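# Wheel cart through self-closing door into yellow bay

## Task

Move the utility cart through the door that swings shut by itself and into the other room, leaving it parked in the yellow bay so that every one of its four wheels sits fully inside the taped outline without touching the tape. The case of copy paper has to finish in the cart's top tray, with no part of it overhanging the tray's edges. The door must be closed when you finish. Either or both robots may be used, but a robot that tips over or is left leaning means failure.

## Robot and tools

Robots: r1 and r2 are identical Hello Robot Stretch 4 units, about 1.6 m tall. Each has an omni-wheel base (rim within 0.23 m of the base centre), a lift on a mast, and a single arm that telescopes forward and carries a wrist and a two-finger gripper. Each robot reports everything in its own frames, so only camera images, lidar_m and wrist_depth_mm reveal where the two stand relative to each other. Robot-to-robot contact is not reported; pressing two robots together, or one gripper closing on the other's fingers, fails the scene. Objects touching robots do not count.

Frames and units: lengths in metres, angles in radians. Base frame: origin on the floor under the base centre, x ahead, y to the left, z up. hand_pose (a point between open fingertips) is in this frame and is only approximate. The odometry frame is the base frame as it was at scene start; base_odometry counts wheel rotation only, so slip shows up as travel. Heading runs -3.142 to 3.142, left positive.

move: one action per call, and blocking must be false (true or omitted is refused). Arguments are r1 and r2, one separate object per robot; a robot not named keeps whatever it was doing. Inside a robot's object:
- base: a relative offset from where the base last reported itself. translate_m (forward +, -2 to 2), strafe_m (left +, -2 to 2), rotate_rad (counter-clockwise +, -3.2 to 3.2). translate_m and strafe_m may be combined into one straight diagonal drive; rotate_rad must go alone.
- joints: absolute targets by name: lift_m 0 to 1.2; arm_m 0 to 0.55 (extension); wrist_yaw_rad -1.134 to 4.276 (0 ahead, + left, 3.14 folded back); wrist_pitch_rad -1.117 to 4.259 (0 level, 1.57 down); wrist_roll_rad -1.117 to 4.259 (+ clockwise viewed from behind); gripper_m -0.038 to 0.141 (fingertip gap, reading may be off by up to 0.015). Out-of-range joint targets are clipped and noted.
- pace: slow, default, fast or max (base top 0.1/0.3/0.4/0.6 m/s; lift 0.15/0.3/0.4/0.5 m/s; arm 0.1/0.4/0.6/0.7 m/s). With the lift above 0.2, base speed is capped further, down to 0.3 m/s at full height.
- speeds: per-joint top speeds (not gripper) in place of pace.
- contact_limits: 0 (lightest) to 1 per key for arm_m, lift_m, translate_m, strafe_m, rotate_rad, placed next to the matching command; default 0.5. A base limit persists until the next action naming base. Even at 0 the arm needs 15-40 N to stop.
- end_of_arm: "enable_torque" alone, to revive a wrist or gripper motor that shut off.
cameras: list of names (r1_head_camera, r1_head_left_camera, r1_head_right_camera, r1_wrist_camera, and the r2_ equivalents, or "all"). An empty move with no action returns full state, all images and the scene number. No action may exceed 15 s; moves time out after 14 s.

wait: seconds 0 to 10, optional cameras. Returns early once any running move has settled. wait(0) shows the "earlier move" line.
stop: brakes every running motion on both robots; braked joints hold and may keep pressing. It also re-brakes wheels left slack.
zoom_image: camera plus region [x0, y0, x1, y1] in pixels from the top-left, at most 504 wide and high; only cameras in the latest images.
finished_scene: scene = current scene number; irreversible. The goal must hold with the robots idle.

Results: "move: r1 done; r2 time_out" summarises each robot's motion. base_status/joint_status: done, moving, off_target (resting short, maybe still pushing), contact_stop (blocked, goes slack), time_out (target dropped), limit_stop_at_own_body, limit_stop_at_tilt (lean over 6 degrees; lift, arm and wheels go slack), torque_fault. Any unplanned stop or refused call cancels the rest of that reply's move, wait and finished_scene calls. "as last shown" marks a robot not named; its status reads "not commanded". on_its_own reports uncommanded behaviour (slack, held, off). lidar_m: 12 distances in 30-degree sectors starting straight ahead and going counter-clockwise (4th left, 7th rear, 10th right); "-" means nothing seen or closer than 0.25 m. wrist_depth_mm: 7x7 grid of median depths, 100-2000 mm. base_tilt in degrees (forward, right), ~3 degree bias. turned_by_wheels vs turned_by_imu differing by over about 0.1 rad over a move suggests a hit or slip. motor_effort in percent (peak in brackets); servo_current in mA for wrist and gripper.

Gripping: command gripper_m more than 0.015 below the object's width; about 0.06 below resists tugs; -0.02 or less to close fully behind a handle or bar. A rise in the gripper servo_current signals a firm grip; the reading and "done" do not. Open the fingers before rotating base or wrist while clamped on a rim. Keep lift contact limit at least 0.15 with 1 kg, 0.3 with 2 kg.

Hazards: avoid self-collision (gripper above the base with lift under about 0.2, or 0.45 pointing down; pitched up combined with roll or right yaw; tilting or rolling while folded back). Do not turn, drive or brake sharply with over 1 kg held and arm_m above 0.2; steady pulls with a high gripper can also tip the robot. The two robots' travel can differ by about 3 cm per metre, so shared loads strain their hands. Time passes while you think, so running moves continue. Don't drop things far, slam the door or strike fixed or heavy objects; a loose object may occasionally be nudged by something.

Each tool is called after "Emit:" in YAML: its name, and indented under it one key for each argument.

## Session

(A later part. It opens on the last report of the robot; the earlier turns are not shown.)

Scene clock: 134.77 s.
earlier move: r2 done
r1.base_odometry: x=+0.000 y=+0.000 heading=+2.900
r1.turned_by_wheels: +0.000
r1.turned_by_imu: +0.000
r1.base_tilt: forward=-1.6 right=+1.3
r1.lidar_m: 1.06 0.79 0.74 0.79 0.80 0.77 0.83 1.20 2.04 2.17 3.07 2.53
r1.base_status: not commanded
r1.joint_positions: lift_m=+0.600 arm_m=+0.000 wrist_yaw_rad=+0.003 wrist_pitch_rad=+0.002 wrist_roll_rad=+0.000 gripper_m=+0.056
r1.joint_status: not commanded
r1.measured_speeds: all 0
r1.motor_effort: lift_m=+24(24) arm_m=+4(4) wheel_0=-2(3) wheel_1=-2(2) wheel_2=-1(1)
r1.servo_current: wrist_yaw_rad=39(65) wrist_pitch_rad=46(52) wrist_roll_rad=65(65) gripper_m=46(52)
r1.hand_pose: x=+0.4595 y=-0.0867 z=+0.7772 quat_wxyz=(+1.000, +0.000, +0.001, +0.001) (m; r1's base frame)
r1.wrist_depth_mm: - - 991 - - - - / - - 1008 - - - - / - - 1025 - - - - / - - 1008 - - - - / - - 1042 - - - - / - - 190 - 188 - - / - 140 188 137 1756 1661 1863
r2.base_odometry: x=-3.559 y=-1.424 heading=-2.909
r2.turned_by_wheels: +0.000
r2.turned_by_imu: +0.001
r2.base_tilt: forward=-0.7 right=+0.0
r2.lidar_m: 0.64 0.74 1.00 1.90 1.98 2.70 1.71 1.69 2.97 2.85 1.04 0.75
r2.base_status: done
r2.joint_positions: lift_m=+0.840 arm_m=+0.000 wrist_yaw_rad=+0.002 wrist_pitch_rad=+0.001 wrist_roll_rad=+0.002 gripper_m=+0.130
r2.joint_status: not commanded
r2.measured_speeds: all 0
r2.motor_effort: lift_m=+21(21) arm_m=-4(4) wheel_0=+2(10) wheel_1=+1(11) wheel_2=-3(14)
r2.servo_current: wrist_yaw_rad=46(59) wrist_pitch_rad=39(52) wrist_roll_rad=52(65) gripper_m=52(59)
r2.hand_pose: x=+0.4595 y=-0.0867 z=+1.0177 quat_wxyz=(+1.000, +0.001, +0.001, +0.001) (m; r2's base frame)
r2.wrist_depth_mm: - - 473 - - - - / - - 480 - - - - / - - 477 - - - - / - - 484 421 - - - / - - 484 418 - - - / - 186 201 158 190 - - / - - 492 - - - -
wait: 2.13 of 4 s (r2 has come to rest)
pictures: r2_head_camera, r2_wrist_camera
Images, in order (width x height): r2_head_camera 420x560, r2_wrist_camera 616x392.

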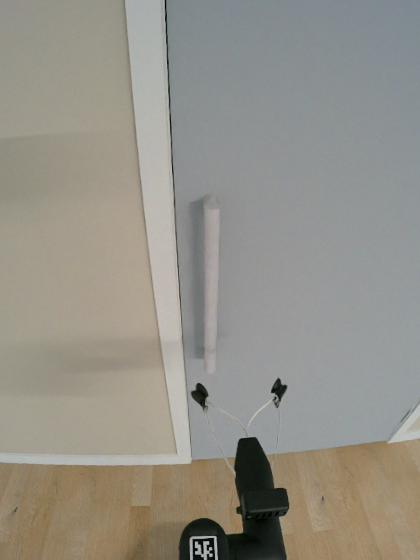

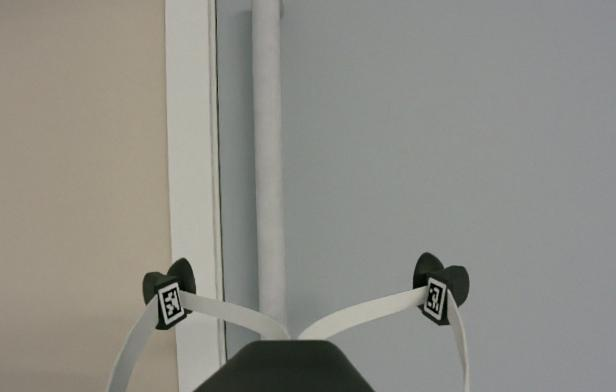

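Emit:
move:
  blocking: false
  r2: {"base":{"translate_m":0.17,"strafe_m":0.03},"pace":"slow"}

Emit:
wait:
  seconds: 4
  cameras: ["r2_wrist_camera","r2_head_camera"]

Scene clock: 141.57 s.
move: r2 moving
r1: as last shown
r1.lidar_m: 1.05 0.78 0.74 0.81 0.78 0.77 0.81 1.18 2.03 2.16 3.07 2.56
r1.servo_current: wrist_yaw_rad=46(65) wrist_pitch_rad=46(46) wrist_roll_rad=39(52) gripper_m=39(46)
r1.wrist_depth_mm: - - 1025 - - - - / - - 1008 - - - - / - - 991 - - - - / - - 1042 - - - - / - - 1042 - - - - / - - 191 - 188 - - / - 141 189 137 1756 1618 1863
r2.base_odometry: x=-3.571 y=-1.429 heading=-2.909
r2.turned_by_wheels: +0.000
r2.turned_by_imu: +0.001
r2.base_tilt: forward=-0.6 right=+0.1
r2.lidar_m: 0.62 0.73 1.00 1.90 1.97 2.68 1.73 1.70 2.97 2.84 1.03 0.74
r2.base_status: translate_m moving; strafe_m moving
r2.joint_positions: lift_m=+0.840 arm_m=+0.000 wrist_yaw_rad=+0.002 wrist_pitch_rad=+0.001 wrist_roll_rad=+0.002 gripper_m=+0.130
r2.joint_status: not commanded
r2.measured_speeds: translate_m=+0.048 strafe_m=+0.008 rotate_rad=+0.001 lift_m=+0.000 arm_m=+0.000 wrist_yaw_rad=+0.000 wrist_pitch_rad=+0.000 wrist_roll_rad=+0.000
r2.motor_effort: lift_m=+21(21) arm_m=-4(4) wheel_0=+6(7) wheel_1=+8(8) wheel_2=-10(10)
r2.servo_current: wrist_yaw_rad=46(52) wrist_pitch_rad=39(46) wrist_roll_rad=46(52) gripper_m=52(52)
r2.hand_pose: x=+0.4595 y=-0.0867 z=+1.0177 quat_wxyz=(+1.000, +0.001, +0.001, +0.001) (m; r2's base frame)
r2.wrist_depth_mm: 480 473 459 - - - - / 484 480 462 - - - - / - 484 466 399 - - - / - - 469 399 - - - / - - 473 - - - - / - 186 218 158 190 - - / - - 480 - - - -
pictures: none

Scene clock: 144.07 s.
earlier move: r2 done
r1.base_odometry: x=+0.000 y=+0.000 heading=+2.900
r1.turned_by_wheels: +0.000
r1.turned_by_imu: +0.000
r1.base_tilt: forward=-1.6 right=+1.3
r1.lidar_m: 1.04 0.78 0.74 0.80 0.79 0.76 0.83 1.19 2.03 2.16 3.07 2.57
r1.base_status: not commanded
r1.joint_positions: lift_m=+0.600 arm_m=+0.000 wrist_yaw_rad=+0.003 wrist_pitch_rad=+0.002 wrist_roll_rad=+0.000 gripper_m=+0.056
r1.joint_status: not commanded
r1.measured_speeds: all 0
r1.motor_effort: lift_m=+24(24) arm_m=+3(4) wheel_0=-2(3) wheel_1=-2(2) wheel_2=-1(1)
r1.servo_current: wrist_yaw_rad=39(78) wrist_pitch_rad=39(46) wrist_roll_rad=39(72) gripper_m=46(46)
r1.hand_pose: x=+0.4595 y=-0.0867 z=+0.7772 quat_wxyz=(+1.000, +0.000, +0.001, +0.001) (m; r1's base frame)
r1.wrist_depth_mm: - - 1008 - - - - / - - 1008 - - - - / - - 1025 - - - - / - - 1025 - - - - / - - 1025 - - - - / - - 191 - 187 - - / - 140 189 137 1756 1661 1808
r2.base_odometry: x=-3.717 y=-1.493 heading=-2.909
r2.turned_by_wheels: +0.000
r2.turned_by_imu: +0.001
r2.base_tilt: forward=-0.6 right=+0.1
r2.lidar_m: 0.47 0.54 0.80 1.87 1.93 2.66 1.88 1.82 3.01 2.22 0.80 0.57
r2.base_status: done
r2.joint_positions: lift_m=+0.840 arm_m=+0.000 wrist_yaw_rad=+0.002 wrist_pitch_rad=+0.001 wrist_roll_rad=+0.002 gripper_m=+0.130
r2.joint_status: not commanded
r2.measured_speeds: all 0
r2.motor_effort: lift_m=+21(21) arm_m=-4(4) wheel_0=+5(9) wheel_1=+5(9) wheel_2=-7(11)
r2.servo_current: wrist_yaw_rad=46(59) wrist_pitch_rad=33(46) wrist_roll_rad=39(59) gripper_m=46(59)
r2.hand_pose: x=+0.4595 y=-0.0867 z=+1.0177 quat_wxyz=(+1.000, +0.001, +0.001, +0.001) (m; r2's base frame)
r2.wrist_depth_mm: 324 307 319 314 314 312 310 / 324 309 319 317 315 314 310 / 329 310 322 320 317 315 314 / 329 314 325 322 319 317 315 / 330 315 325 324 324 319 319 / 334 317 256 248 324 322 320 / 336 317 319 - 325 322 322
wait: 2.50 of 4 s (r2 has come to rest)
pictures: r2_head_camera, r2_wrist_camera
Images, in order (width x height): r2_head_camera 420x560, r2_wrist_camera 616x392.

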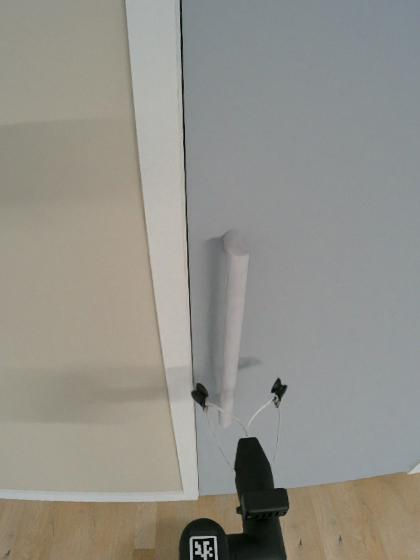

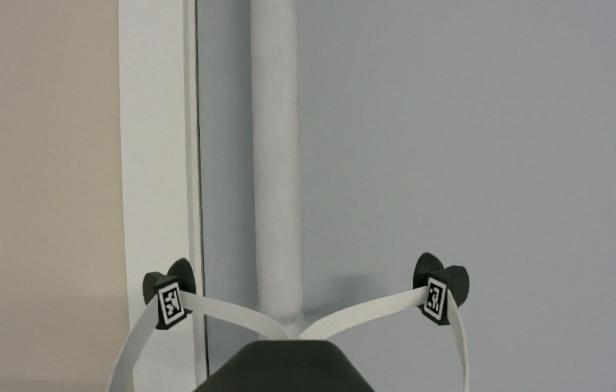

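Emit:
move:
  blocking: false
  r2: {"base":{"translate_m":0.025,"strafe_m":0.02},"joints":{"lift_m":0.9},"pace":"slow"}

Emit:
wait:
  seconds: 1.5

Emit:
move:
  blocking: false
  r2: {"joints":{"gripper_m":-0.038}}

Emit:
wait:
  seconds: 3
  cameras: ["r2_wrist_camera","r2_head_camera"]

Scene clock: 156.37 s.
move: r2 moving
r1: as last shown
r1.lidar_m: 1.04 0.78 0.74 0.80 0.78 0.77 0.84 1.18 2.02 2.14 3.05 2.56
r1.motor_effort: lift_m=+24(24) arm_m=+4(4) wheel_0=-2(2) wheel_1=-2(2) wheel_2=-1(1)
r1.servo_current: wrist_yaw_rad=46(59) wrist_pitch_rad=39(46) wrist_roll_rad=46(52) gripper_m=39(46)
r1.wrist_depth_mm: - - 1025 - - - - / - - 1025 - - - - / - - 1025 - - - - / - - 1025 - - - - / - - 1025 - - - - / - - 190 - 188 - - / - 141 189 137 1756 1661 1808
r2.base_odometry: x=-3.726 y=-1.503 heading=-2.909
r2.turned_by_wheels: +0.000
r2.turned_by_imu: +0.000
r2.base_tilt: forward=-0.7 right=+0.1
r2.lidar_m: 0.46 0.54 0.76 1.86 1.96 2.64 1.91 1.87 3.04 2.22 0.76 0.53
r2.base_status: translate_m moving; strafe_m moving
r2.joint_positions: lift_m=+0.865 arm_m=+0.000 wrist_yaw_rad=+0.002 wrist_pitch_rad=+0.001 wrist_roll_rad=+0.002 gripper_m=+0.130
r2.joint_status: lift_m moving
r2.measured_speeds: translate_m=+0.040 strafe_m=+0.032 rotate_rad=+0.000 lift_m=+0.097 arm_m=+0.000 wrist_yaw_rad=+0.000 wrist_pitch_rad=+0.000 wrist_roll_rad=+0.000
r2.motor_effort: lift_m=+20(24) arm_m=-4(4) wheel_0=-2(5) wheel_1=+8(10) wheel_2=-9(10)
r2.servo_current: wrist_yaw_rad=39(59) wrist_pitch_rad=39(46) wrist_roll_rad=52(52) gripper_m=46(59)
r2.hand_pose: x=+0.4595 y=-0.0867 z=+1.0429 quat_wxyz=(+1.000, +0.001, +0.001, +0.001) (m; r2's base frame)
r2.wrist_depth_mm: 314 298 312 307 306 303 301 / 315 301 314 307 307 306 304 / 319 301 314 241 310 306 306 / 319 304 315 242 310 309 309 / 322 307 317 242 312 310 309 / 322 307 317 236 314 312 312 / 325 309 307 - 315 315 312
pictures: none

Scene clock: 157.23 s.
earlier move: r2 done
r1.base_odometry: x=+0.000 y=+0.000 heading=+2.900
r1.turned_by_wheels: +0.000
r1.turned_by_imu: +0.000
r1.base_tilt: forward=-1.6 right=+1.3
r1.lidar_m: 1.04 0.78 0.74 0.80 0.78 0.75 0.80 1.20 2.03 2.17 3.05 2.54
r1.base_status: not commanded
r1.joint_positions: lift_m=+0.600 arm_m=+0.000 wrist_yaw_rad=+0.003 wrist_pitch_rad=+0.002 wrist_roll_rad=+0.000 gripper_m=+0.056
r1.joint_status: not commanded
r1.measured_speeds: all 0
r1.motor_effort: lift_m=+24(24) arm_m=+4(4) wheel_0=-2(3) wheel_1=-2(2) wheel_2=-1(1)
r1.servo_current: wrist_yaw_rad=39(59) wrist_pitch_rad=39(46) wrist_roll_rad=59(72) gripper_m=39(46)
r1.hand_pose: x=+0.4595 y=-0.0867 z=+0.7772 quat_wxyz=(+1.000, +0.000, +0.001, +0.001) (m; r1's base frame)
r1.wrist_depth_mm: - - 1008 - - - - / - - 1008 - - - - / - - 1025 - - - - / - - 1042 - - - - / - - 1042 - - - - / - - 190 - 187 - - / - 141 188 137 1863 1618 1808
r2.base_odometry: x=-3.737 y=-1.518 heading=-2.909
r2.turned_by_wheels: +0.000
r2.turned_by_imu: +0.000
r2.base_tilt: forward=-0.7 right=+0.1
r2.lidar_m: 0.46 0.53 0.73 1.83 1.89 2.59 1.91 1.87 3.03 2.16 0.75 0.54
r2.base_status: done
r2.joint_positions: lift_m=+0.900 arm_m=+0.000 wrist_yaw_rad=+0.002 wrist_pitch_rad=+0.001 wrist_roll_rad=+0.002 gripper_m=+0.130
r2.joint_status: all done
r2.measured_speeds: all 0
r2.motor_effort: lift_m=+21(26) arm_m=-4(4) wheel_0=-5(8) wheel_1=+5(10) wheel_2=-7(10)
r2.servo_current: wrist_yaw_rad=46(72) wrist_pitch_rad=39(46) wrist_roll_rad=52(59) gripper_m=52(59)
r2.hand_pose: x=+0.4595 y=-0.0867 z=+1.0776 quat_wxyz=(+1.000, +0.001, +0.001, +0.001) (m; r2's base frame)
r2.wrist_depth_mm: 297 283 293 217 291 286 286 / 300 285 294 218 291 290 287 / 303 286 297 220 294 293 290 / 303 289 298 220 294 293 293 / 306 290 301 224 297 294 293 / 307 304 294 220 300 296 296 / 310 307 291 - 301 300 296
wait: 0.87 of 1.5 s (r2 has come to rest)
pictures: none

Scene clock: 157.73 s.
move: r2 moving
r1: as last shown
r1.lidar_m: 1.06 0.78 0.75 0.80 0.80 0.78 0.83 1.19 2.04 2.16 3.08 2.55
r1.servo_current: wrist_yaw_rad=59(59) wrist_pitch_rad=39(46) wrist_roll_rad=52(52) gripper_m=46(46)
r1.wrist_depth_mm: - - 1025 - - - - / - - 1008 - - - - / - - 1025 - - - - / - - 1008 - - - - / - - 1025 - - - - / - - 190 - 187 - - / - 140 189 137 1863 1618 1808
r2.base_odometry: x=-3.737 y=-1.518 heading=-2.909
r2.turned_by_wheels: +0.000
r2.turned_by_imu: +0.000
r2.base_tilt: forward=-0.7 right=+0.1
r2.lidar_m: 0.46 0.54 0.72 1.85 1.90 2.59 1.91 1.88 3.01 2.15 0.72 0.53
r2.base_status: not commanded
r2.joint_positions: lift_m=+0.900 arm_m=+0.000 wrist_yaw_rad=+0.002 wrist_pitch_rad=+0.001 wrist_roll_rad=+0.002 gripper_m=+0.117
r2.joint_status: gripper_m moving
r2.measured_speeds: all 0
r2.motor_effort: lift_m=+21(21) arm_m=-4(4) wheel_0=-4(5) wheel_1=+6(6) wheel_2=-7(7)
r2.servo_current: wrist_yaw_rad=46(59) wrist_pitch_rad=46(46) wrist_roll_rad=46(59) gripper_m=85(104)
r2.hand_pose: x=+0.4595 y=-0.0867 z=+1.0776 quat_wxyz=(+1.000, +0.001, +0.001, +0.001) (m; r2's base frame)
r2.wrist_depth_mm: 298 283 293 218 290 287 287 / 298 283 294 218 291 289 287 / 301 287 296 220 291 291 290 / 304 289 298 220 297 294 290 / 306 291 300 224 296 296 293 / 307 306 291 220 214 297 296 / 309 306 293 - 300 298 294
pictures: none

Scene clock: 159.63 s.
earlier move: r2 done
r1.base_odometry: x=+0.000 y=+0.000 heading=+2.900
r1.turned_by_wheels: +0.000
r1.turned_by_imu: +0.000
r1.base_tilt: forward=-1.6 right=+1.3
r1.lidar_m: 1.04 0.78 0.75 0.78 0.80 0.77 0.83 1.21 2.02 2.14 3.04 2.53
r1.base_status: not commanded
r1.joint_positions: lift_m=+0.600 arm_m=+0.000 wrist_yaw_rad=+0.003 wrist_pitch_rad=+0.002 wrist_roll_rad=+0.000 gripper_m=+0.056
r1.joint_status: not commanded
r1.measured_speeds: all 0
r1.motor_effort: lift_m=+24(24) arm_m=+4(4) wheel_0=-2(3) wheel_1=-2(2) wheel_2=-1(1)
r1.servo_current: wrist_yaw_rad=52(72) wrist_pitch_rad=46(52) wrist_roll_rad=33(72) gripper_m=46(52)
r1.hand_pose: x=+0.4595 y=-0.0867 z=+0.7772 quat_wxyz=(+1.000, +0.000, +0.001, +0.001) (m; r1's base frame)
r1.wrist_depth_mm: - - 1025 - - - - / - - 1008 - - - - / - - 1042 - - - - / - - 1025 - - - - / - - 1042 - - - - / - - 190 - 187 - - / - 141 189 137 1808 1661 1808
r2.base_odometry: x=-3.737 y=-1.518 heading=-2.909
r2.turned_by_wheels: +0.000
r2.turned_by_imu: +0.000
r2.base_tilt: forward=-0.6 right=+0.0
r2.lidar_m: 0.43 0.53 0.75 1.85 1.91 2.59 1.91 1.87 3.01 2.17 0.75 0.55
r2.base_status: not commanded
r2.joint_positions: lift_m=+0.900 arm_m=+0.000 wrist_yaw_rad=+0.002 wrist_pitch_rad=+0.001 wrist_roll_rad=+0.002 gripper_m=-0.036
r2.joint_status: all done
r2.measured_speeds: all 0
r2.motor_effort: lift_m=+21(21) arm_m=-4(4) wheel_0=-4(5) wheel_1=+6(6) wheel_2=-6(7)
r2.servo_current: wrist_yaw_rad=39(59) wrist_pitch_rad=46(52) wrist_roll_rad=52(59) gripper_m=176(384)
r2.hand_pose: x=+0.4595 y=-0.0867 z=+1.0776 quat_wxyz=(+1.000, +0.001, +0.001, +0.001) (m; r2's base frame)
r2.wrist_depth_mm: 297 283 294 216 289 287 286 / 301 283 294 217 291 287 287 / 301 286 298 220 294 291 290 / 303 287 298 220 296 293 291 / 304 303 300 220 294 293 291 / 309 304 184 207 179 296 294 / 309 158 291 - 300 298 297
wait: 1.90 of 3 s (r2 has come to rest)
pictures: r2_head_camera, r2_wrist_camera
Images, in order (width x height): r2_head_camera 420x560, r2_wrist_camera 616x392.

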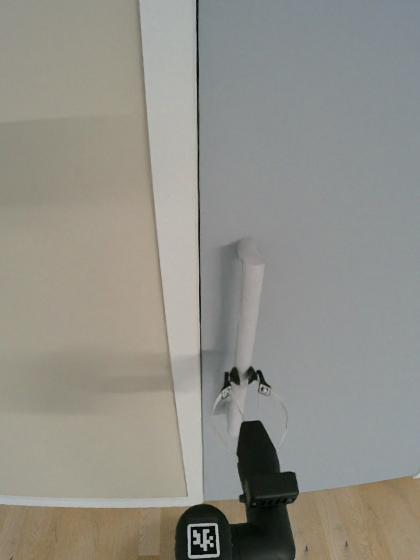

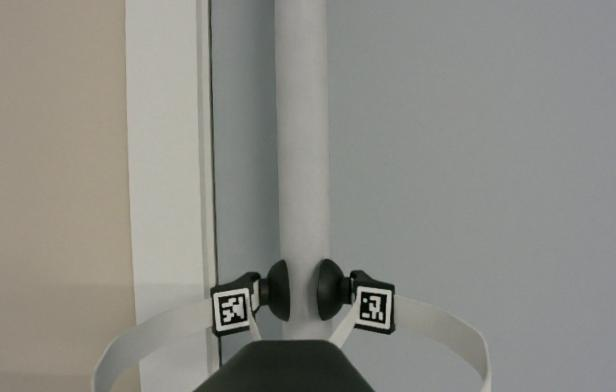

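Emit:
move:
  blocking: false
  r2: {"base":{"translate_m":-0.25,"strafe_m":-0.146},"joints":{"wrist_yaw_rad":0.35},"speeds":{"wrist_yaw_rad":0.14},"pace":"slow","contact_limits":{"translate_m":0.95}}

Emit:
wait:
  seconds: 2.5

Emit:
wait:
  seconds: 2
  cameras: ["r2_wrist_camera","r2_head_camera"]

Scene clock: 184.10 s.
move: r2 moving
r1: as last shown
r1.lidar_m: 1.01 0.76 0.74 0.81 0.79 0.76 0.83 1.19 2.04 2.15 3.09 2.52
r1.servo_current: wrist_yaw_rad=59(65) wrist_pitch_rad=39(46) wrist_roll_rad=39(59) gripper_m=39(46)
r1.wrist_depth_mm: - - 1025 - - - - / - - 991 - - - - / - - 1008 - - - - / - - 1025 - - - - / - - 1008 - - - - / - - 190 - 187 - - / - 140 189 137 1863 1661 1808
r2.base_odometry: x=-3.727 y=-1.508 heading=-2.910
r2.turned_by_wheels: +0.000
r2.turned_by_imu: +0.000
r2.base_tilt: forward=-0.7 right=+0.1
r2.lidar_m: 0.48 0.55 0.76 1.86 1.93 2.62 1.91 1.85 3.02 2.24 0.80 0.55
r2.base_status: translate_m moving; strafe_m moving
r2.joint_positions: lift_m=+0.900 arm_m=+0.000 wrist_yaw_rad=+0.044 wrist_pitch_rad=+0.001 wrist_roll_rad=+0.002 gripper_m=-0.036
r2.joint_status: wrist_yaw_rad moving
r2.measured_speeds: translate_m=-0.052 strafe_m=-0.029 rotate_rad=-0.005 lift_m=+0.000 arm_m=-0.004 wrist_yaw_rad=+0.015 wrist_pitch_rad=+0.000 wrist_roll_rad=-0.002
r2.motor_effort: lift_m=+21(21) arm_m=-1(4) wheel_0=-2(6) wheel_1=-7(9) wheel_2=+6(10)
r2.servo_current: wrist_yaw_rad=39(65) wrist_pitch_rad=39(46) wrist_roll_rad=46(59) gripper_m=156(189)
r2.contact_limits: translate_m 0.95
r2.hand_pose: x=+0.4627 y=-0.0747 z=+1.0776 quat_wxyz=(+1.000, +0.001, +0.001, +0.022) (m; r2's base frame)
r2.wrist_depth_mm: 312 310 306 226 297 293 290 / 314 310 304 227 298 294 291 / 317 314 309 230 300 298 293 / 319 314 309 228 303 298 296 / 320 315 310 229 304 301 298 / 324 317 183 203 180 303 300 / 324 319 304 - 307 303 301
pictures: none

Scene clock: 186.60 s.
earlier move: r2 moving
r1.base_odometry: x=+0.000 y=+0.000 heading=+2.900
r1.turned_by_wheels: +0.000
r1.turned_by_imu: +0.000
r1.base_tilt: forward=-1.6 right=+1.2
r1.lidar_m: 1.06 0.78 0.76 0.81 0.79 0.77 0.83 1.20 2.04 2.15 3.08 2.54
r1.base_status: not commanded
r1.joint_positions: lift_m=+0.600 arm_m=+0.000 wrist_yaw_rad=+0.003 wrist_pitch_rad=+0.002 wrist_roll_rad=+0.000 gripper_m=+0.056
r1.joint_status: not commanded
r1.measured_speeds: all 0
r1.motor_effort: lift_m=+24(24) arm_m=+3(4) wheel_0=-3(3) wheel_1=-2(2) wheel_2=-1(1)
r1.servo_current: wrist_yaw_rad=46(65) wrist_pitch_rad=39(52) wrist_roll_rad=46(72) gripper_m=39(46)
r1.hand_pose: x=+0.4595 y=-0.0867 z=+0.7772 quat_wxyz=(+1.000, +0.000, +0.001, +0.001) (m; r1's base frame)
r1.wrist_depth_mm: - - 991 - - - - / - - 1008 - - - - / - - 1025 - - - - / - - 1025 - - - - / - - 1025 - - - - / - - 190 - 187 - - / - 140 189 137 1756 1618 1863
r2.base_odometry: x=-3.552 y=-1.341 heading=-2.909
r2.turned_by_wheels: +0.001
r2.turned_by_imu: +0.001
r2.base_tilt: forward=-0.7 right=+0.1
r2.lidar_m: 0.67 0.77 1.06 1.99 2.07 2.80 1.64 1.63 2.91 2.77 1.10 0.75
r2.base_status: translate_m moving; strafe_m moving
r2.joint_positions: lift_m=+0.900 arm_m=+0.000 wrist_yaw_rad=+0.347 wrist_pitch_rad=+0.001 wrist_roll_rad=+0.002 gripper_m=-0.037
r2.joint_status: all done
r2.measured_speeds: translate_m=-0.078 strafe_m=-0.046 rotate_rad=+0.001 lift_m=+0.000 arm_m=+0.000 wrist_yaw_rad=+0.000 wrist_pitch_rad=+0.000 wrist_roll_rad=+0.000
r2.motor_effort: lift_m=+21(21) arm_m=+6(6) wheel_0=+3(10) wheel_1=-5(10) wheel_2=+6(10)
r2.servo_current: wrist_yaw_rad=52(137) wrist_pitch_rad=33(46) wrist_roll_rad=59(65) gripper_m=104(189)
r2.contact_limits: translate_m 0.95
r2.hand_pose: x=+0.4717 y=+0.0159 z=+1.0776 quat_wxyz=(+0.985, +0.001, +0.001, +0.173) (m; r2's base frame)
r2.wrist_depth_mm: - - - 512 - - - / - - - 512 - - 404 / - - - 517 - - 402 / - - - 521 - - - / - - - 521 - - - / - - 182 198 178 - - / - - - - - - -
wait: 2.50 s; no rest
pictures: none

Scene clock: 187.63 s.
earlier move: r2 done
r1.base_odometry: x=+0.000 y=+0.000 heading=+2.900
r1.turned_by_wheels: +0.000
r1.turned_by_imu: +0.000
r1.base_tilt: forward=-1.6 right=+1.2
r1.lidar_m: 1.05 0.79 0.75 0.80 0.78 0.77 0.82 1.20 2.03 2.16 3.07 2.56
r1.base_status: not commanded
r1.joint_positions: lift_m=+0.600 arm_m=+0.000 wrist_yaw_rad=+0.003 wrist_pitch_rad=+0.002 wrist_roll_rad=+0.000 gripper_m=+0.056
r1.joint_status: not commanded
r1.measured_speeds: all 0
r1.motor_effort: lift_m=+24(24) arm_m=+4(4) wheel_0=-3(3) wheel_1=-2(2) wheel_2=-1(1)
r1.servo_current: wrist_yaw_rad=46(65) wrist_pitch_rad=46(52) wrist_roll_rad=46(72) gripper_m=39(46)
r1.hand_pose: x=+0.4595 y=-0.0867 z=+0.7772 quat_wxyz=(+1.000, +0.000, +0.001, +0.001) (m; r1's base frame)
r1.wrist_depth_mm: - - 1025 - - - - / - - 1008 - - - - / - - 1025 - - - - / - - 1008 - - - - / - - 1042 - - - - / - - 190 - 187 - - / - 140 189 137 1808 1618 1808
r2.base_odometry: x=-3.527 y=-1.318 heading=-2.909
r2.turned_by_wheels: +0.000
r2.turned_by_imu: +0.000
r2.base_tilt: forward=-0.6 right=+0.0
r2.lidar_m: 0.69 0.80 1.11 1.99 2.08 2.84 1.59 1.60 2.87 2.75 1.12 0.80
r2.base_status: done
r2.joint_positions: lift_m=+0.900 arm_m=+0.000 wrist_yaw_rad=+0.347 wrist_pitch_rad=+0.001 wrist_roll_rad=+0.002 gripper_m=-0.037
r2.joint_status: all done
r2.measured_speeds: all 0
r2.motor_effort: lift_m=+21(21) arm_m=+5(6) wheel_0=+4(10) wheel_1=-3(10) wheel_2=+5(10)
r2.servo_current: wrist_yaw_rad=46(137) wrist_pitch_rad=39(46) wrist_roll_rad=46(65) gripper_m=104(189)
r2.contact_limits: translate_m 0.95
r2.hand_pose: x=+0.4717 y=+0.0159 z=+1.0776 quat_wxyz=(+0.985, +0.001, +0.001, +0.173) (m; r2's base frame)
r2.wrist_depth_mm: - - - 544 - - - / - - - 544 - - - / - - - 544 - - - / - - - 544 - - - / - - - 554 - - - / - - 182 197 178 - - / - - - - - - -
wait: 1.03 of 2 s (r2 has come to rest)
pictures: r2_head_camera, r2_wrist_camera
Images, in order (width x height): r2_head_camera 420x560, r2_wrist_camera 616x392.

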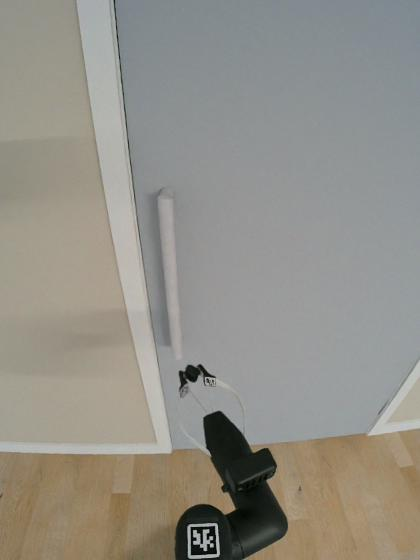

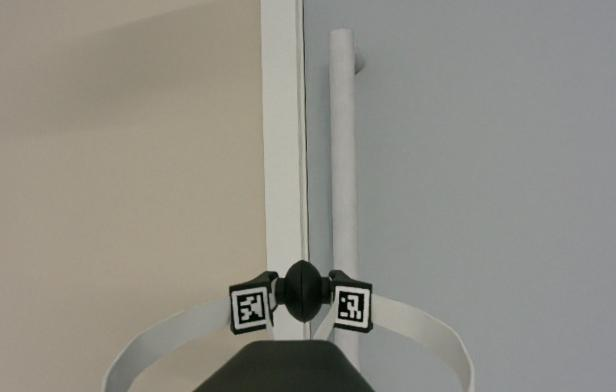

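Emit:
move:
  blocking: false
  r2: {"base":{"strafe_m":0.145},"joints":{"wrist_yaw_rad":0.0,"gripper_m":0.13}}

Emit:
wait:
  seconds: 1.6

Emit:
wait:
  seconds: 1.0

Emit:
move:
  blocking: false
  r2: {"base":{"translate_m":0.255}}

Emit:
wait:
  seconds: 4
  cameras: ["r2_wrist_camera"]

Scene clock: 194.73 s.
move: r2 moving
r1: as last shown
r1.base_tilt: forward=-1.6 right=+1.3
r1.lidar_m: 1.04 0.77 0.74 0.78 0.80 0.76 0.83 1.18 2.03 2.15 3.09 2.55
r1.motor_effort: lift_m=+24(24) arm_m=+4(4) wheel_0=-2(3) wheel_1=-2(2) wheel_2=-1(1)
r1.servo_current: wrist_yaw_rad=26(59) wrist_pitch_rad=39(52) wrist_roll_rad=59(59) gripper_m=39(46)
r1.wrist_depth_mm: - - 1025 - - - - / - - 1025 - - - - / - - 1025 - - - - / - - 1008 - - - - / - - 1025 - - - - / - - 190 - 188 - - / - 140 188 137 1756 1576 1756
r2.base_odometry: x=-3.519 y=-1.353 heading=-2.909
r2.turned_by_wheels: +0.000
r2.turned_by_imu: +0.001
r2.base_tilt: forward=-0.7 right=+0.1
r2.lidar_m: 0.67 0.80 1.13 1.95 2.02 2.76 1.64 1.61 2.92 2.78 1.10 0.78
r2.base_status: strafe_m moving
r2.joint_positions: lift_m=+0.900 arm_m=+0.000 wrist_yaw_rad=+0.006 wrist_pitch_rad=+0.001 wrist_roll_rad=+0.002 gripper_m=-0.012
r2.joint_status: wrist_yaw_rad moving; gripper_m moving
r2.measured_speeds: translate_m=+0.001 strafe_m=+0.141 rotate_rad=-0.005 lift_m=+0.000 arm_m=+0.000 wrist_yaw_rad=-0.153 wrist_pitch_rad=+0.000 wrist_roll_rad=+0.000
r2.motor_effort: lift_m=+21(21) arm_m=+6(6) wheel_0=-11(13) wheel_1=+12(12) wheel_2=-1(3)
r2.servo_current: wrist_yaw_rad=78(98) wrist_pitch_rad=39(46) wrist_roll_rad=46(59) gripper_m=104(124)
r2.hand_pose: x=+0.4597 y=-0.0857 z=+1.0776 quat_wxyz=(+1.000, +0.001, +0.001, +0.003) (m; r2's base frame)
r2.wrist_depth_mm: - 530 539 - - - - / - 535 535 - - - - / - 535 469 - - - - / - 539 469 - - - - / - 539 473 - - - - / - 549 184 192 169 - - / - 125 477 - - - -
pictures: none

Scene clock: 196.33 s.
earlier move: r2 moving
r1.base_odometry: x=+0.000 y=+0.000 heading=+2.900
r1.turned_by_wheels: +0.000
r1.turned_by_imu: +0.000
r1.base_tilt: forward=-1.6 right=+1.3
r1.lidar_m: 1.04 0.77 0.75 0.81 0.80 0.76 0.81 1.20 2.04 2.16 3.07 2.54
r1.base_status: not commanded
r1.joint_positions: lift_m=+0.600 arm_m=+0.000 wrist_yaw_rad=+0.003 wrist_pitch_rad=+0.002 wrist_roll_rad=+0.000 gripper_m=+0.056
r1.joint_status: not commanded
r1.measured_speeds: all 0
r1.motor_effort: lift_m=+24(24) arm_m=+3(4) wheel_0=-2(3) wheel_1=-2(2) wheel_2=-1(1)
r1.servo_current: wrist_yaw_rad=59(72) wrist_pitch_rad=46(52) wrist_roll_rad=46(65) gripper_m=39(52)
r1.hand_pose: x=+0.4595 y=-0.0867 z=+0.7772 quat_wxyz=(+1.000, +0.000, +0.001, +0.001) (m; r1's base frame)
r1.wrist_depth_mm: - - 1008 - - - - / - - 1025 - - - - / - - 1042 - - - - / - - 1025 - - - - / - - 1025 - - - - / - - 190 - 187 - - / - 140 188 137 1756 1708 1808
r2.base_odometry: x=-3.494 y=-1.459 heading=-2.909
r2.turned_by_wheels: +0.000
r2.turned_by_imu: +0.000
r2.base_tilt: forward=-0.7 right=+0.1
r2.lidar_m: 0.69 0.78 1.13 1.84 1.92 2.62 1.68 1.63 3.02 2.88 1.09 0.80
r2.base_status: done
r2.joint_positions: lift_m=+0.900 arm_m=+0.000 wrist_yaw_rad=+0.003 wrist_pitch_rad=+0.001 wrist_roll_rad=+0.002 gripper_m=+0.130
r2.joint_status: gripper_m moving; the others done
r2.measured_speeds: all 0
r2.motor_effort: lift_m=+21(21) arm_m=+5(6) wheel_0=-1(13) wheel_1=+0(12) wheel_2=+0(3)
r2.servo_current: wrist_yaw_rad=39(98) wrist_pitch_rad=39(46) wrist_roll_rad=39(65) gripper_m=65(124)
r2.hand_pose: x=+0.4594 y=-0.0866 z=+1.0776 quat_wxyz=(+1.000, +0.001, +0.001, +0.001) (m; r2's base frame)
r2.wrist_depth_mm: - - 525 539 - - - / - - 530 462 - - - / - - 530 466 - - - / - - 535 466 - - - / - - 535 466 - - - / - 186 201 466 190 - - / - - - - - - -
wait: 1.60 s; no rest
pictures: none

Scene clock: 196.63 s.
earlier move: r2 done
r1.base_odometry: x=+0.000 y=+0.000 heading=+2.900
r1.turned_by_wheels: +0.000
r1.turned_by_imu: +0.000
r1.base_tilt: forward=-1.6 right=+1.3
r1.lidar_m: 1.04 0.78 0.73 0.80 0.81 0.76 0.82 1.19 2.04 2.17 3.08 2.52
r1.base_status: not commanded
r1.joint_positions: lift_m=+0.600 arm_m=+0.000 wrist_yaw_rad=+0.003 wrist_pitch_rad=+0.002 wrist_roll_rad=+0.000 gripper_m=+0.056
r1.joint_status: not commanded
r1.measured_speeds: all 0
r1.motor_effort: lift_m=+24(24) arm_m=+3(4) wheel_0=-3(3) wheel_1=-2(2) wheel_2=-1(1)
r1.servo_current: wrist_yaw_rad=39(72) wrist_pitch_rad=39(52) wrist_roll_rad=59(65) gripper_m=39(52)
r1.hand_pose: x=+0.4595 y=-0.0867 z=+0.7772 quat_wxyz=(+1.000, +0.000, +0.001, +0.001) (m; r1's base frame)
r1.wrist_depth_mm: - - 1008 - - - - / - - 1042 - - - - / - - 1025 - - - - / - - 1042 - - - - / - - 1025 - - - - / - - 190 - 187 - - / - 140 189 137 1708 1661 1863
r2.base_odometry: x=-3.494 y=-1.459 heading=-2.909
r2.turned_by_wheels: +0.000
r2.turned_by_imu: +0.000
r2.base_tilt: forward=-0.7 right=+0.1
r2.lidar_m: 0.69 0.78 1.09 1.85 1.95 2.60 1.67 1.63 3.02 2.89 1.11 0.81
r2.base_status: done
r2.joint_positions: lift_m=+0.900 arm_m=+0.000 wrist_yaw_rad=+0.003 wrist_pitch_rad=+0.001 wrist_roll_rad=+0.002 gripper_m=+0.130
r2.joint_status: all done
r2.measured_speeds: all 0
r2.motor_effort: lift_m=+21(21) arm_m=+6(6) wheel_0=+0(13) wheel_1=-1(12) wheel_2=+0(3)
r2.servo_current: wrist_yaw_rad=39(98) wrist_pitch_rad=46(52) wrist_roll_rad=46(65) gripper_m=52(124)
r2.hand_pose: x=+0.4594 y=-0.0866 z=+1.0776 quat_wxyz=(+1.000, +0.001, +0.001, +0.001) (m; r2's base frame)
r2.wrist_depth_mm: - - 525 535 - - - / - - 530 466 - - - / - - 535 466 - - - / - - 530 466 - - - / - - 535 462 - - - / - 186 201 473 190 - - / - - - - - - -
wait: 0.30 of 1 s (r2 has come to rest)
pictures: none

Scene clock: 197.13 s.
move: r2 moving
r1: as last shown
r1.lidar_m: 1.05 0.77 0.74 0.80 0.80 0.75 0.81 1.18 2.03 2.14 3.06 2.55
r1.motor_effort: lift_m=+24(24) arm_m=+3(4) wheel_0=-2(3) wheel_1=-2(2) wheel_2=-1(1)
r1.servo_current: wrist_yaw_rad=52(65) wrist_pitch_rad=46(46) wrist_roll_rad=46(59) gripper_m=46(46)
r1.wrist_depth_mm: - - 1008 - - - - / - - 1025 - - - - / - - 1042 - - - - / - - 1025 - - - - / - - 1008 - - - - / - - 190 - 187 - - / - 141 189 137 1756 1708 1808
r2.base_odometry: x=-3.524 y=-1.467 heading=-2.909
r2.turned_by_wheels: +0.000
r2.turned_by_imu: +0.000
r2.base_tilt: forward=-0.7 right=+0.1
r2.lidar_m: 0.68 0.78 1.07 1.85 1.89 2.62 1.68 1.66 3.04 2.89 1.08 0.76
r2.base_status: translate_m moving
r2.joint_positions: lift_m=+0.900 arm_m=+0.000 wrist_yaw_rad=+0.003 wrist_pitch_rad=+0.001 wrist_roll_rad=+0.002 gripper_m=+0.130
r2.joint_status: not commanded
r2.measured_speeds: translate_m=+0.122 strafe_m=+0.001 rotate_rad=-0.004 lift_m=+0.000 arm_m=+0.000 wrist_yaw_rad=+0.000 wrist_pitch_rad=+0.000 wrist_roll_rad=+0.000
r2.motor_effort: lift_m=+21(21) arm_m=+5(6) wheel_0=+12(12) wheel_1=+6(8) wheel_2=-12(12)
r2.servo_current: wrist_yaw_rad=46(59) wrist_pitch_rad=39(46) wrist_roll_rad=46(59) gripper_m=52(59)
r2.hand_pose: x=+0.4594 y=-0.0866 z=+1.0776 quat_wxyz=(+1.000, +0.001, +0.001, +0.001) (m; r2's base frame)
r2.wrist_depth_mm: - - 500 - - - - / - - 504 439 - - - / - - 504 439 - - - / - - 508 439 - - - / - - 512 442 - - - / - 186 217 442 190 - - / - - - - - - -
pictures: none

Scene clock: 198.93 s.
earlier move: r2 done
r1.base_odometry: x=+0.000 y=+0.000 heading=+2.900
r1.turned_by_wheels: +0.000
r1.turned_by_imu: +0.000
r1.base_tilt: forward=-1.5 right=+1.3
r1.lidar_m: 1.06 0.77 0.73 0.79 0.81 0.77 0.83 1.20 2.02 2.16 3.07 2.53
r1.base_status: not commanded
r1.joint_positions: lift_m=+0.600 arm_m=+0.000 wrist_yaw_rad=+0.003 wrist_pitch_rad=+0.002 wrist_roll_rad=+0.000 gripper_m=+0.056
r1.joint_status: not commanded
r1.measured_speeds: all 0
r1.motor_effort: lift_m=+24(24) arm_m=+4(4) wheel_0=-2(3) wheel_1=-2(2) wheel_2=-1(1)
r1.servo_current: wrist_yaw_rad=33(72) wrist_pitch_rad=39(52) wrist_roll_rad=65(72) gripper_m=39(46)
r1.hand_pose: x=+0.4595 y=-0.0867 z=+0.7772 quat_wxyz=(+1.000, +0.000, +0.001, +0.001) (m; r1's base frame)
r1.wrist_depth_mm: - - 1008 - - - - / - - 1025 - - - - / - - 1025 - - - - / - - 1042 - - - - / - - 1042 - - - - / - - 190 - 187 - - / - 140 189 137 1808 1661 1863
r2.base_odometry: x=-3.742 y=-1.518 heading=-2.908
r2.turned_by_wheels: +0.000
r2.turned_by_imu: +0.001
r2.base_tilt: forward=-0.7 right=+0.1
r2.lidar_m: 0.44 0.53 0.75 1.85 1.95 2.61 1.89 1.89 3.02 2.13 0.76 0.55
r2.base_status: done
r2.joint_positions: lift_m=+0.900 arm_m=+0.000 wrist_yaw_rad=+0.003 wrist_pitch_rad=+0.001 wrist_roll_rad=+0.002 gripper_m=+0.130
r2.joint_status: not commanded
r2.measured_speeds: all 0
r2.motor_effort: lift_m=+21(21) arm_m=+5(6) wheel_0=+3(12) wheel_1=+4(9) wheel_2=-2(14)
r2.servo_current: wrist_yaw_rad=52(65) wrist_pitch_rad=39(46) wrist_roll_rad=52(59) gripper_m=52(59)
r2.hand_pose: x=+0.4594 y=-0.0866 z=+1.0776 quat_wxyz=(+1.000, +0.001, +0.001, +0.001) (m; r2's base frame)
r2.wrist_depth_mm: 293 278 289 213 285 285 281 / 296 279 291 213 286 283 283 / 296 282 293 215 287 287 285 / 298 282 294 214 290 289 286 / 300 285 296 217 291 287 289 / 301 286 296 214 293 291 290 / 303 300 287 - 294 294 290
wait: 1.80 of 4 s (r2 has come to rest)
pictures: r2_wrist_camera
Images, in order (width x height): r2_wrist_camera 616x392.

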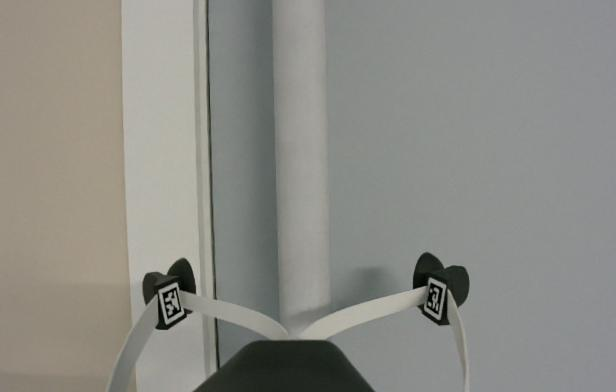

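Emit:
move:
  blocking: false
  r2: {"base":{"translate_m":0.037},"joints":{"lift_m":0.95},"pace":"slow"}

Emit:
wait:
  seconds: 1.5

Emit:
move:
  blocking: false
  r2: {"joints":{"gripper_m":-0.038}}

Emit:
wait:
  seconds: 2
  cameras: ["r2_wrist_camera"]

Emit:
move:
  blocking: false
  r2: {"base":{"translate_m":-0.11,"strafe_m":-0.05},"joints":{"wrist_yaw_rad":0.11},"speeds":{"wrist_yaw_rad":0.07},"pace":"slow","contact_limits":{"translate_m":0.95}}

Emit:
wait:
  seconds: 3
  cameras: ["r2_wrist_camera"]

Scene clock: 208.90 s.
move: r2 moving
r1: as last shown
r1.base_tilt: forward=-1.6 right=+1.3
r1.lidar_m: 1.03 0.77 0.73 0.78 0.81 0.76 0.83 1.19 2.02 2.16 3.07 2.53
r1.servo_current: wrist_yaw_rad=46(59) wrist_pitch_rad=39(46) wrist_roll_rad=39(65) gripper_m=39(46)
r1.wrist_depth_mm: - - 1008 - - - - / - - 1025 - - - - / - - 1008 - - - - / - - 1008 - - - - / - - 1025 - - - - / - - 190 - 188 - - / - 141 189 137 1808 1661 1808
r2.base_odometry: x=-3.754 y=-1.521 heading=-2.908
r2.turned_by_wheels: +0.000
r2.turned_by_imu: +0.001
r2.base_tilt: forward=-0.7 right=+0.1
r2.lidar_m: 0.45 0.52 0.72 1.84 1.94 2.64 1.90 1.91 3.03 2.05 0.74 0.52
r2.base_status: translate_m moving
r2.joint_positions: lift_m=+0.925 arm_m=+0.000 wrist_yaw_rad=+0.003 wrist_pitch_rad=+0.001 wrist_roll_rad=+0.002 gripper_m=+0.130
r2.joint_status: lift_m moving
r2.measured_speeds: translate_m=+0.049 strafe_m=+0.000 rotate_rad=+0.002 lift_m=+0.097 arm_m=+0.000 wrist_yaw_rad=+0.000 wrist_pitch_rad=+0.000 wrist_roll_rad=+0.000
r2.motor_effort: lift_m=+19(25) arm_m=+6(6) wheel_0=+7(7) wheel_1=+6(7) wheel_2=-10(11)
r2.servo_current: wrist_yaw_rad=46(59) wrist_pitch_rad=39(46) wrist_roll_rad=52(59) gripper_m=46(52)
r2.hand_pose: x=+0.4594 y=-0.0866 z=+1.1029 quat_wxyz=(+1.000, +0.001, +0.001, +0.001) (m; r2's base frame)
r2.wrist_depth_mm: 281 266 277 203 274 272 271 / 285 267 279 203 274 273 272 / 285 268 281 203 277 276 274 / 287 272 283 203 279 277 276 / 289 272 286 204 281 278 278 / 290 273 286 202 219 279 279 / 291 290 277 - 283 282 281
pictures: none

Scene clock: 209.90 s.
earlier move: r2 done
r1.base_odometry: x=+0.000 y=+0.000 heading=+2.900
r1.turned_by_wheels: +0.000
r1.turned_by_imu: +0.000
r1.base_tilt: forward=-1.6 right=+1.3
r1.lidar_m: 1.02 0.76 0.74 0.81 0.80 0.77 0.82 1.21 2.02 2.13 3.05 2.55
r1.base_status: not commanded
r1.joint_positions: lift_m=+0.600 arm_m=+0.000 wrist_yaw_rad=+0.003 wrist_pitch_rad=+0.002 wrist_roll_rad=+0.000 gripper_m=+0.056
r1.joint_status: not commanded
r1.measured_speeds: all 0
r1.motor_effort: lift_m=+24(24) arm_m=+4(4) wheel_0=-3(3) wheel_1=-2(2) wheel_2=-1(1)
r1.servo_current: wrist_yaw_rad=52(59) wrist_pitch_rad=39(52) wrist_roll_rad=52(65) gripper_m=39(52)
r1.hand_pose: x=+0.4595 y=-0.0867 z=+0.7772 quat_wxyz=(+1.000, +0.000, +0.001, +0.001) (m; r1's base frame)
r1.wrist_depth_mm: - - 1008 - - - - / - - 1025 - - - - / - - 1025 - - - - / - - 1008 - - - - / - - 1025 - - - - / - - 190 - 188 - - / - 141 188 137 1808 1661 1863
r2.base_odometry: x=-3.778 y=-1.527 heading=-2.908
r2.turned_by_wheels: +0.000
r2.turned_by_imu: +0.000
r2.base_tilt: forward=-0.6 right=+0.1
r2.lidar_m: 0.40 0.50 0.67 1.83 1.95 2.61 1.94 1.92 3.01 2.00 0.69 0.50
r2.base_status: done
r2.joint_positions: lift_m=+0.950 arm_m=+0.000 wrist_yaw_rad=+0.003 wrist_pitch_rad=+0.001 wrist_roll_rad=+0.002 gripper_m=+0.130
r2.joint_status: all done
r2.measured_speeds: all 0
r2.motor_effort: lift_m=+21(25) arm_m=+6(6) wheel_0=+5(8) wheel_1=+4(7) wheel_2=-6(11)
r2.servo_current: wrist_yaw_rad=52(59) wrist_pitch_rad=33(46) wrist_roll_rad=46(72) gripper_m=46(52)
r2.hand_pose: x=+0.4594 y=-0.0866 z=+1.1276 quat_wxyz=(+1.000, +0.001, +0.001, +0.001) (m; r2's base frame)
r2.wrist_depth_mm: 255 242 255 173 250 248 247 / 258 243 255 178 251 249 247 / 258 245 256 178 252 251 249 / 260 246 257 178 254 253 251 / 263 248 258 178 255 253 253 / 265 249 258 177 256 255 254 / 265 250 263 - 257 256 254
wait: 1.00 of 1.5 s (r2 has come to rest)
pictures: none

Scene clock: 210.40 s.
move: r2 moving
r1: as last shown
r1.lidar_m: 1.05 0.77 0.75 0.81 0.81 0.77 0.83 1.22 2.03 2.16 3.07 2.52
r1.motor_effort: lift_m=+24(24) arm_m=+3(4) wheel_0=-2(3) wheel_1=-2(2) wheel_2=-1(1)
r1.servo_current: wrist_yaw_rad=33(65) wrist_pitch_rad=46(46) wrist_roll_rad=52(59) gripper_m=46(52)
r1.wrist_depth_mm: - - 1025 - - - - / - - 1025 - - - - / - - 1008 - - - - / - - 1025 - - - - / - - 1025 - - - - / - - 191 - 187 - - / - 140 189 137 1756 1708 1808
r2.base_odometry: x=-3.778 y=-1.527 heading=-2.908
r2.turned_by_wheels: +0.000
r2.turned_by_imu: +0.000
r2.base_tilt: forward=-0.7 right=+0.1
r2.lidar_m: 0.41 0.51 0.70 1.83 1.94 2.64 1.92 1.90 3.04 1.99 0.68 0.48
r2.base_status: not commanded
r2.joint_positions: lift_m=+0.950 arm_m=+0.000 wrist_yaw_rad=+0.003 wrist_pitch_rad=+0.001 wrist_roll_rad=+0.002 gripper_m=+0.117
r2.joint_status: gripper_m moving
r2.measured_speeds: all 0
r2.motor_effort: lift_m=+21(21) arm_m=+6(6) wheel_0=+4(5) wheel_1=+3(4) wheel_2=-6(6)
r2.servo_current: wrist_yaw_rad=52(59) wrist_pitch_rad=39(46) wrist_roll_rad=52(52) gripper_m=124(124)
r2.hand_pose: x=+0.4594 y=-0.0866 z=+1.1276 quat_wxyz=(+1.000, +0.001, +0.001, +0.001) (m; r2's base frame)
r2.wrist_depth_mm: 256 241 253 173 249 248 247 / 257 243 255 178 251 250 248 / 259 244 256 178 252 250 249 / 260 245 258 179 254 251 251 / 262 248 259 178 255 253 253 / 264 249 250 177 198 255 254 / 265 251 263 - 258 256 256
pictures: none

Scene clock: 212.30 s.
earlier move: r2 done
r1.base_odometry: x=+0.000 y=+0.000 heading=+2.900
r1.turned_by_wheels: +0.000
r1.turned_by_imu: +0.000
r1.base_tilt: forward=-1.6 right=+1.3
r1.lidar_m: 1.05 0.76 0.75 0.79 0.80 0.76 0.84 1.20 2.03 2.14 3.06 2.54
r1.base_status: not commanded
r1.joint_positions: lift_m=+0.600 arm_m=+0.000 wrist_yaw_rad=+0.003 wrist_pitch_rad=+0.002 wrist_roll_rad=+0.000 gripper_m=+0.056
r1.joint_status: not commanded
r1.measured_speeds: all 0
r1.motor_effort: lift_m=+24(24) arm_m=+3(4) wheel_0=-2(3) wheel_1=-2(2) wheel_2=-1(1)
r1.servo_current: wrist_yaw_rad=39(65) wrist_pitch_rad=39(52) wrist_roll_rad=52(78) gripper_m=46(52)
r1.hand_pose: x=+0.4595 y=-0.0867 z=+0.7772 quat_wxyz=(+1.000, +0.000, +0.001, +0.001) (m; r1's base frame)
r1.wrist_depth_mm: - - 1008 - - - - / - - 1042 - - - - / - - 1008 1863 - - - / - - 1025 - - - - / - - 1025 - - - - / - - 190 - 187 - - / - 140 188 137 1756 1661 1863
r2.base_odometry: x=-3.778 y=-1.527 heading=-2.908
r2.turned_by_wheels: +0.000
r2.turned_by_imu: +0.000
r2.base_tilt: forward=-0.7 right=+0.1
r2.lidar_m: 0.38 0.49 0.69 1.81 1.94 2.62 1.95 1.92 3.02 1.97 0.69 0.47
r2.base_status: not commanded
r2.joint_positions: lift_m=+0.950 arm_m=+0.000 wrist_yaw_rad=+0.004 wrist_pitch_rad=+0.001 wrist_roll_rad=+0.002 gripper_m=-0.036
r2.joint_status: all done
r2.measured_speeds: all 0
r2.motor_effort: lift_m=+21(21) arm_m=-4(6) wheel_0=-2(5) wheel_1=+0(4) wheel_2=+7(7)
r2.servo_current: wrist_yaw_rad=46(59) wrist_pitch_rad=39(46) wrist_roll_rad=46(59) gripper_m=156(351)
r2.hand_pose: x=+0.4596 y=-0.0864 z=+1.1276 quat_wxyz=(+1.000, +0.001, +0.001, +0.002) (m; r2's base frame)
r2.wrist_depth_mm: 254 239 242 161 238 236 236 / 255 241 243 163 239 238 237 / 258 242 245 164 240 240 238 / 259 245 246 165 242 242 239 / 260 246 247 166 244 241 241 / 263 247 185 166 179 243 242 / 264 263 250 - 247 245 244
wait: 1.90 of 2 s (r2 has come to rest)
pictures: r2_wrist_camera
Images, in order (width x height): r2_wrist_camera 616x392.

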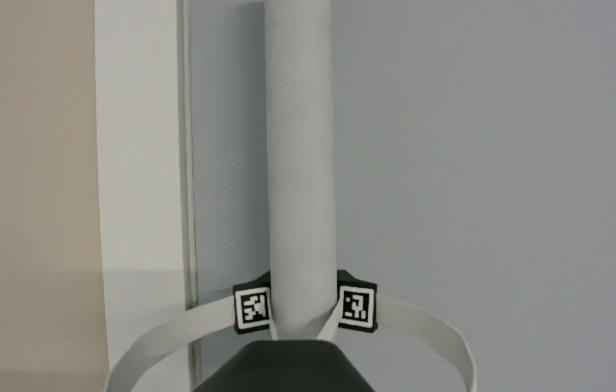

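Scene clock: 212.80 s.
move: r2 moving
r1: as last shown
r1.lidar_m: 1.00 0.76 0.76 0.79 0.81 0.75 0.82 1.20 2.03 2.17 3.05 2.53
r1.servo_current: wrist_yaw_rad=59(59) wrist_pitch_rad=33(46) wrist_roll_rad=33(65) gripper_m=46(46)
r1.wrist_depth_mm: - - 1025 - - - - / - - 1008 - - - - / - - 1008 1921 - - - / - - 1008 - - - - / - - 1008 - - - - / - - 190 - 187 - - / - 140 189 137 1808 1661 1808
r2.base_odometry: x=-3.768 y=-1.518 heading=-2.908
r2.turned_by_wheels: +0.000
r2.turned_by_imu: +0.000
r2.base_tilt: forward=-0.6 right=+0.1
r2.lidar_m: 0.40 0.51 0.70 1.87 1.94 2.64 1.94 1.90 3.02 2.02 0.72 0.49
r2.base_status: translate_m moving; strafe_m moving
r2.joint_positions: lift_m=+0.950 arm_m=+0.000 wrist_yaw_rad=+0.031 wrist_pitch_rad=+0.001 wrist_roll_rad=+0.002 gripper_m=-0.036
r2.joint_status: wrist_yaw_rad moving
r2.measured_speeds: translate_m=-0.048 strafe_m=-0.021 rotate_rad=+0.000 lift_m=+0.000 arm_m=+0.000 wrist_yaw_rad=+0.071 wrist_pitch_rad=+0.000 wrist_roll_rad=+0.000
r2.motor_effort: lift_m=+21(21) arm_m=-4(4) wheel_0=-8(12) wheel_1=-9(12) wheel_2=+20(20)
r2.servo_current: wrist_yaw_rad=78(78) wrist_pitch_rad=46(46) wrist_roll_rad=33(59) gripper_m=156(156)
r2.contact_limits: translate_m 0.95
r2.hand_pose: x=+0.4619 y=-0.0783 z=+1.1276 quat_wxyz=(+1.000, +0.001, +0.001, +0.016) (m; r2's base frame)
r2.wrist_depth_mm: 267 250 242 162 237 236 235 / 270 252 245 163 238 236 235 / 270 253 245 164 240 239 237 / 272 254 247 164 242 238 237 / 273 255 250 166 244 241 238 / 276 257 183 166 180 242 240 / 277 258 251 - 245 242 241
pictures: none

Scene clock: 214.70 s.
earlier move: r2 done
r1.base_odometry: x=+0.000 y=+0.000 heading=+2.900
r1.turned_by_wheels: +0.000
r1.turned_by_imu: +0.000
r1.base_tilt: forward=-1.6 right=+1.3
r1.lidar_m: 1.03 0.78 0.73 0.82 0.80 0.75 0.80 1.20 2.03 2.18 3.05 2.54
r1.base_status: not commanded
r1.joint_positions: lift_m=+0.600 arm_m=+0.000 wrist_yaw_rad=+0.003 wrist_pitch_rad=+0.002 wrist_roll_rad=+0.000 gripper_m=+0.056
r1.joint_status: not commanded
r1.measured_speeds: all 0
r1.motor_effort: lift_m=+24(24) arm_m=+4(4) wheel_0=-2(3) wheel_1=-2(2) wheel_2=-1(1)
r1.servo_current: wrist_yaw_rad=52(59) wrist_pitch_rad=39(52) wrist_roll_rad=52(72) gripper_m=39(46)
r1.hand_pose: x=+0.4595 y=-0.0867 z=+0.7772 quat_wxyz=(+1.000, +0.000, +0.001, +0.001) (m; r1's base frame)
r1.wrist_depth_mm: - - 1008 - - - - / - - 1008 - - - - / - - 1025 - - - - / - - 1042 - - - - / - - 1025 - - - - / - - 191 - 187 - - / - 141 189 137 1808 1708 1756
r2.base_odometry: x=-3.683 y=-1.453 heading=-2.907
r2.turned_by_wheels: +0.001
r2.turned_by_imu: +0.001
r2.base_tilt: forward=-0.6 right=+0.1
r2.lidar_m: 0.38 0.60 0.81 1.90 2.00 2.72 1.82 1.79 2.98 2.38 0.77 0.49
r2.base_status: done
r2.joint_positions: lift_m=+0.950 arm_m=+0.000 wrist_yaw_rad=+0.118 wrist_pitch_rad=+0.001 wrist_roll_rad=+0.002 gripper_m=-0.036
r2.joint_status: all done
r2.measured_speeds: all 0
r2.motor_effort: lift_m=+21(21) arm_m=-4(5) wheel_0=-3(13) wheel_1=-7(12) wheel_2=+16(20)
r2.servo_current: wrist_yaw_rad=65(85) wrist_pitch_rad=46(46) wrist_roll_rad=52(65) gripper_m=150(163)
r2.contact_limits: translate_m 0.95
r2.hand_pose: x=+0.4676 y=-0.0530 z=+1.1276 quat_wxyz=(+0.998, +0.001, +0.001, +0.059) (m; r2's base frame)
r2.wrist_depth_mm: 392 377 242 162 236 236 233 / 397 382 244 163 238 237 234 / 399 384 246 163 240 236 235 / 399 387 247 167 241 239 236 / 407 389 248 165 242 240 238 / 407 389 186 166 181 241 239 / 413 399 251 - 246 - 240
wait: 1.90 of 3 s (r2 has come to rest)
pictures: r2_wrist_camera
Images, in order (width x height): r2_wrist_camera 616x392.

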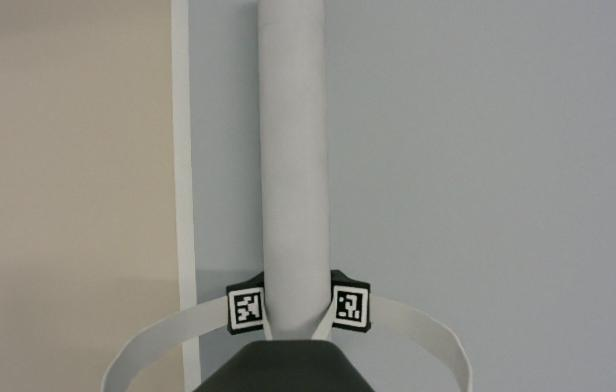

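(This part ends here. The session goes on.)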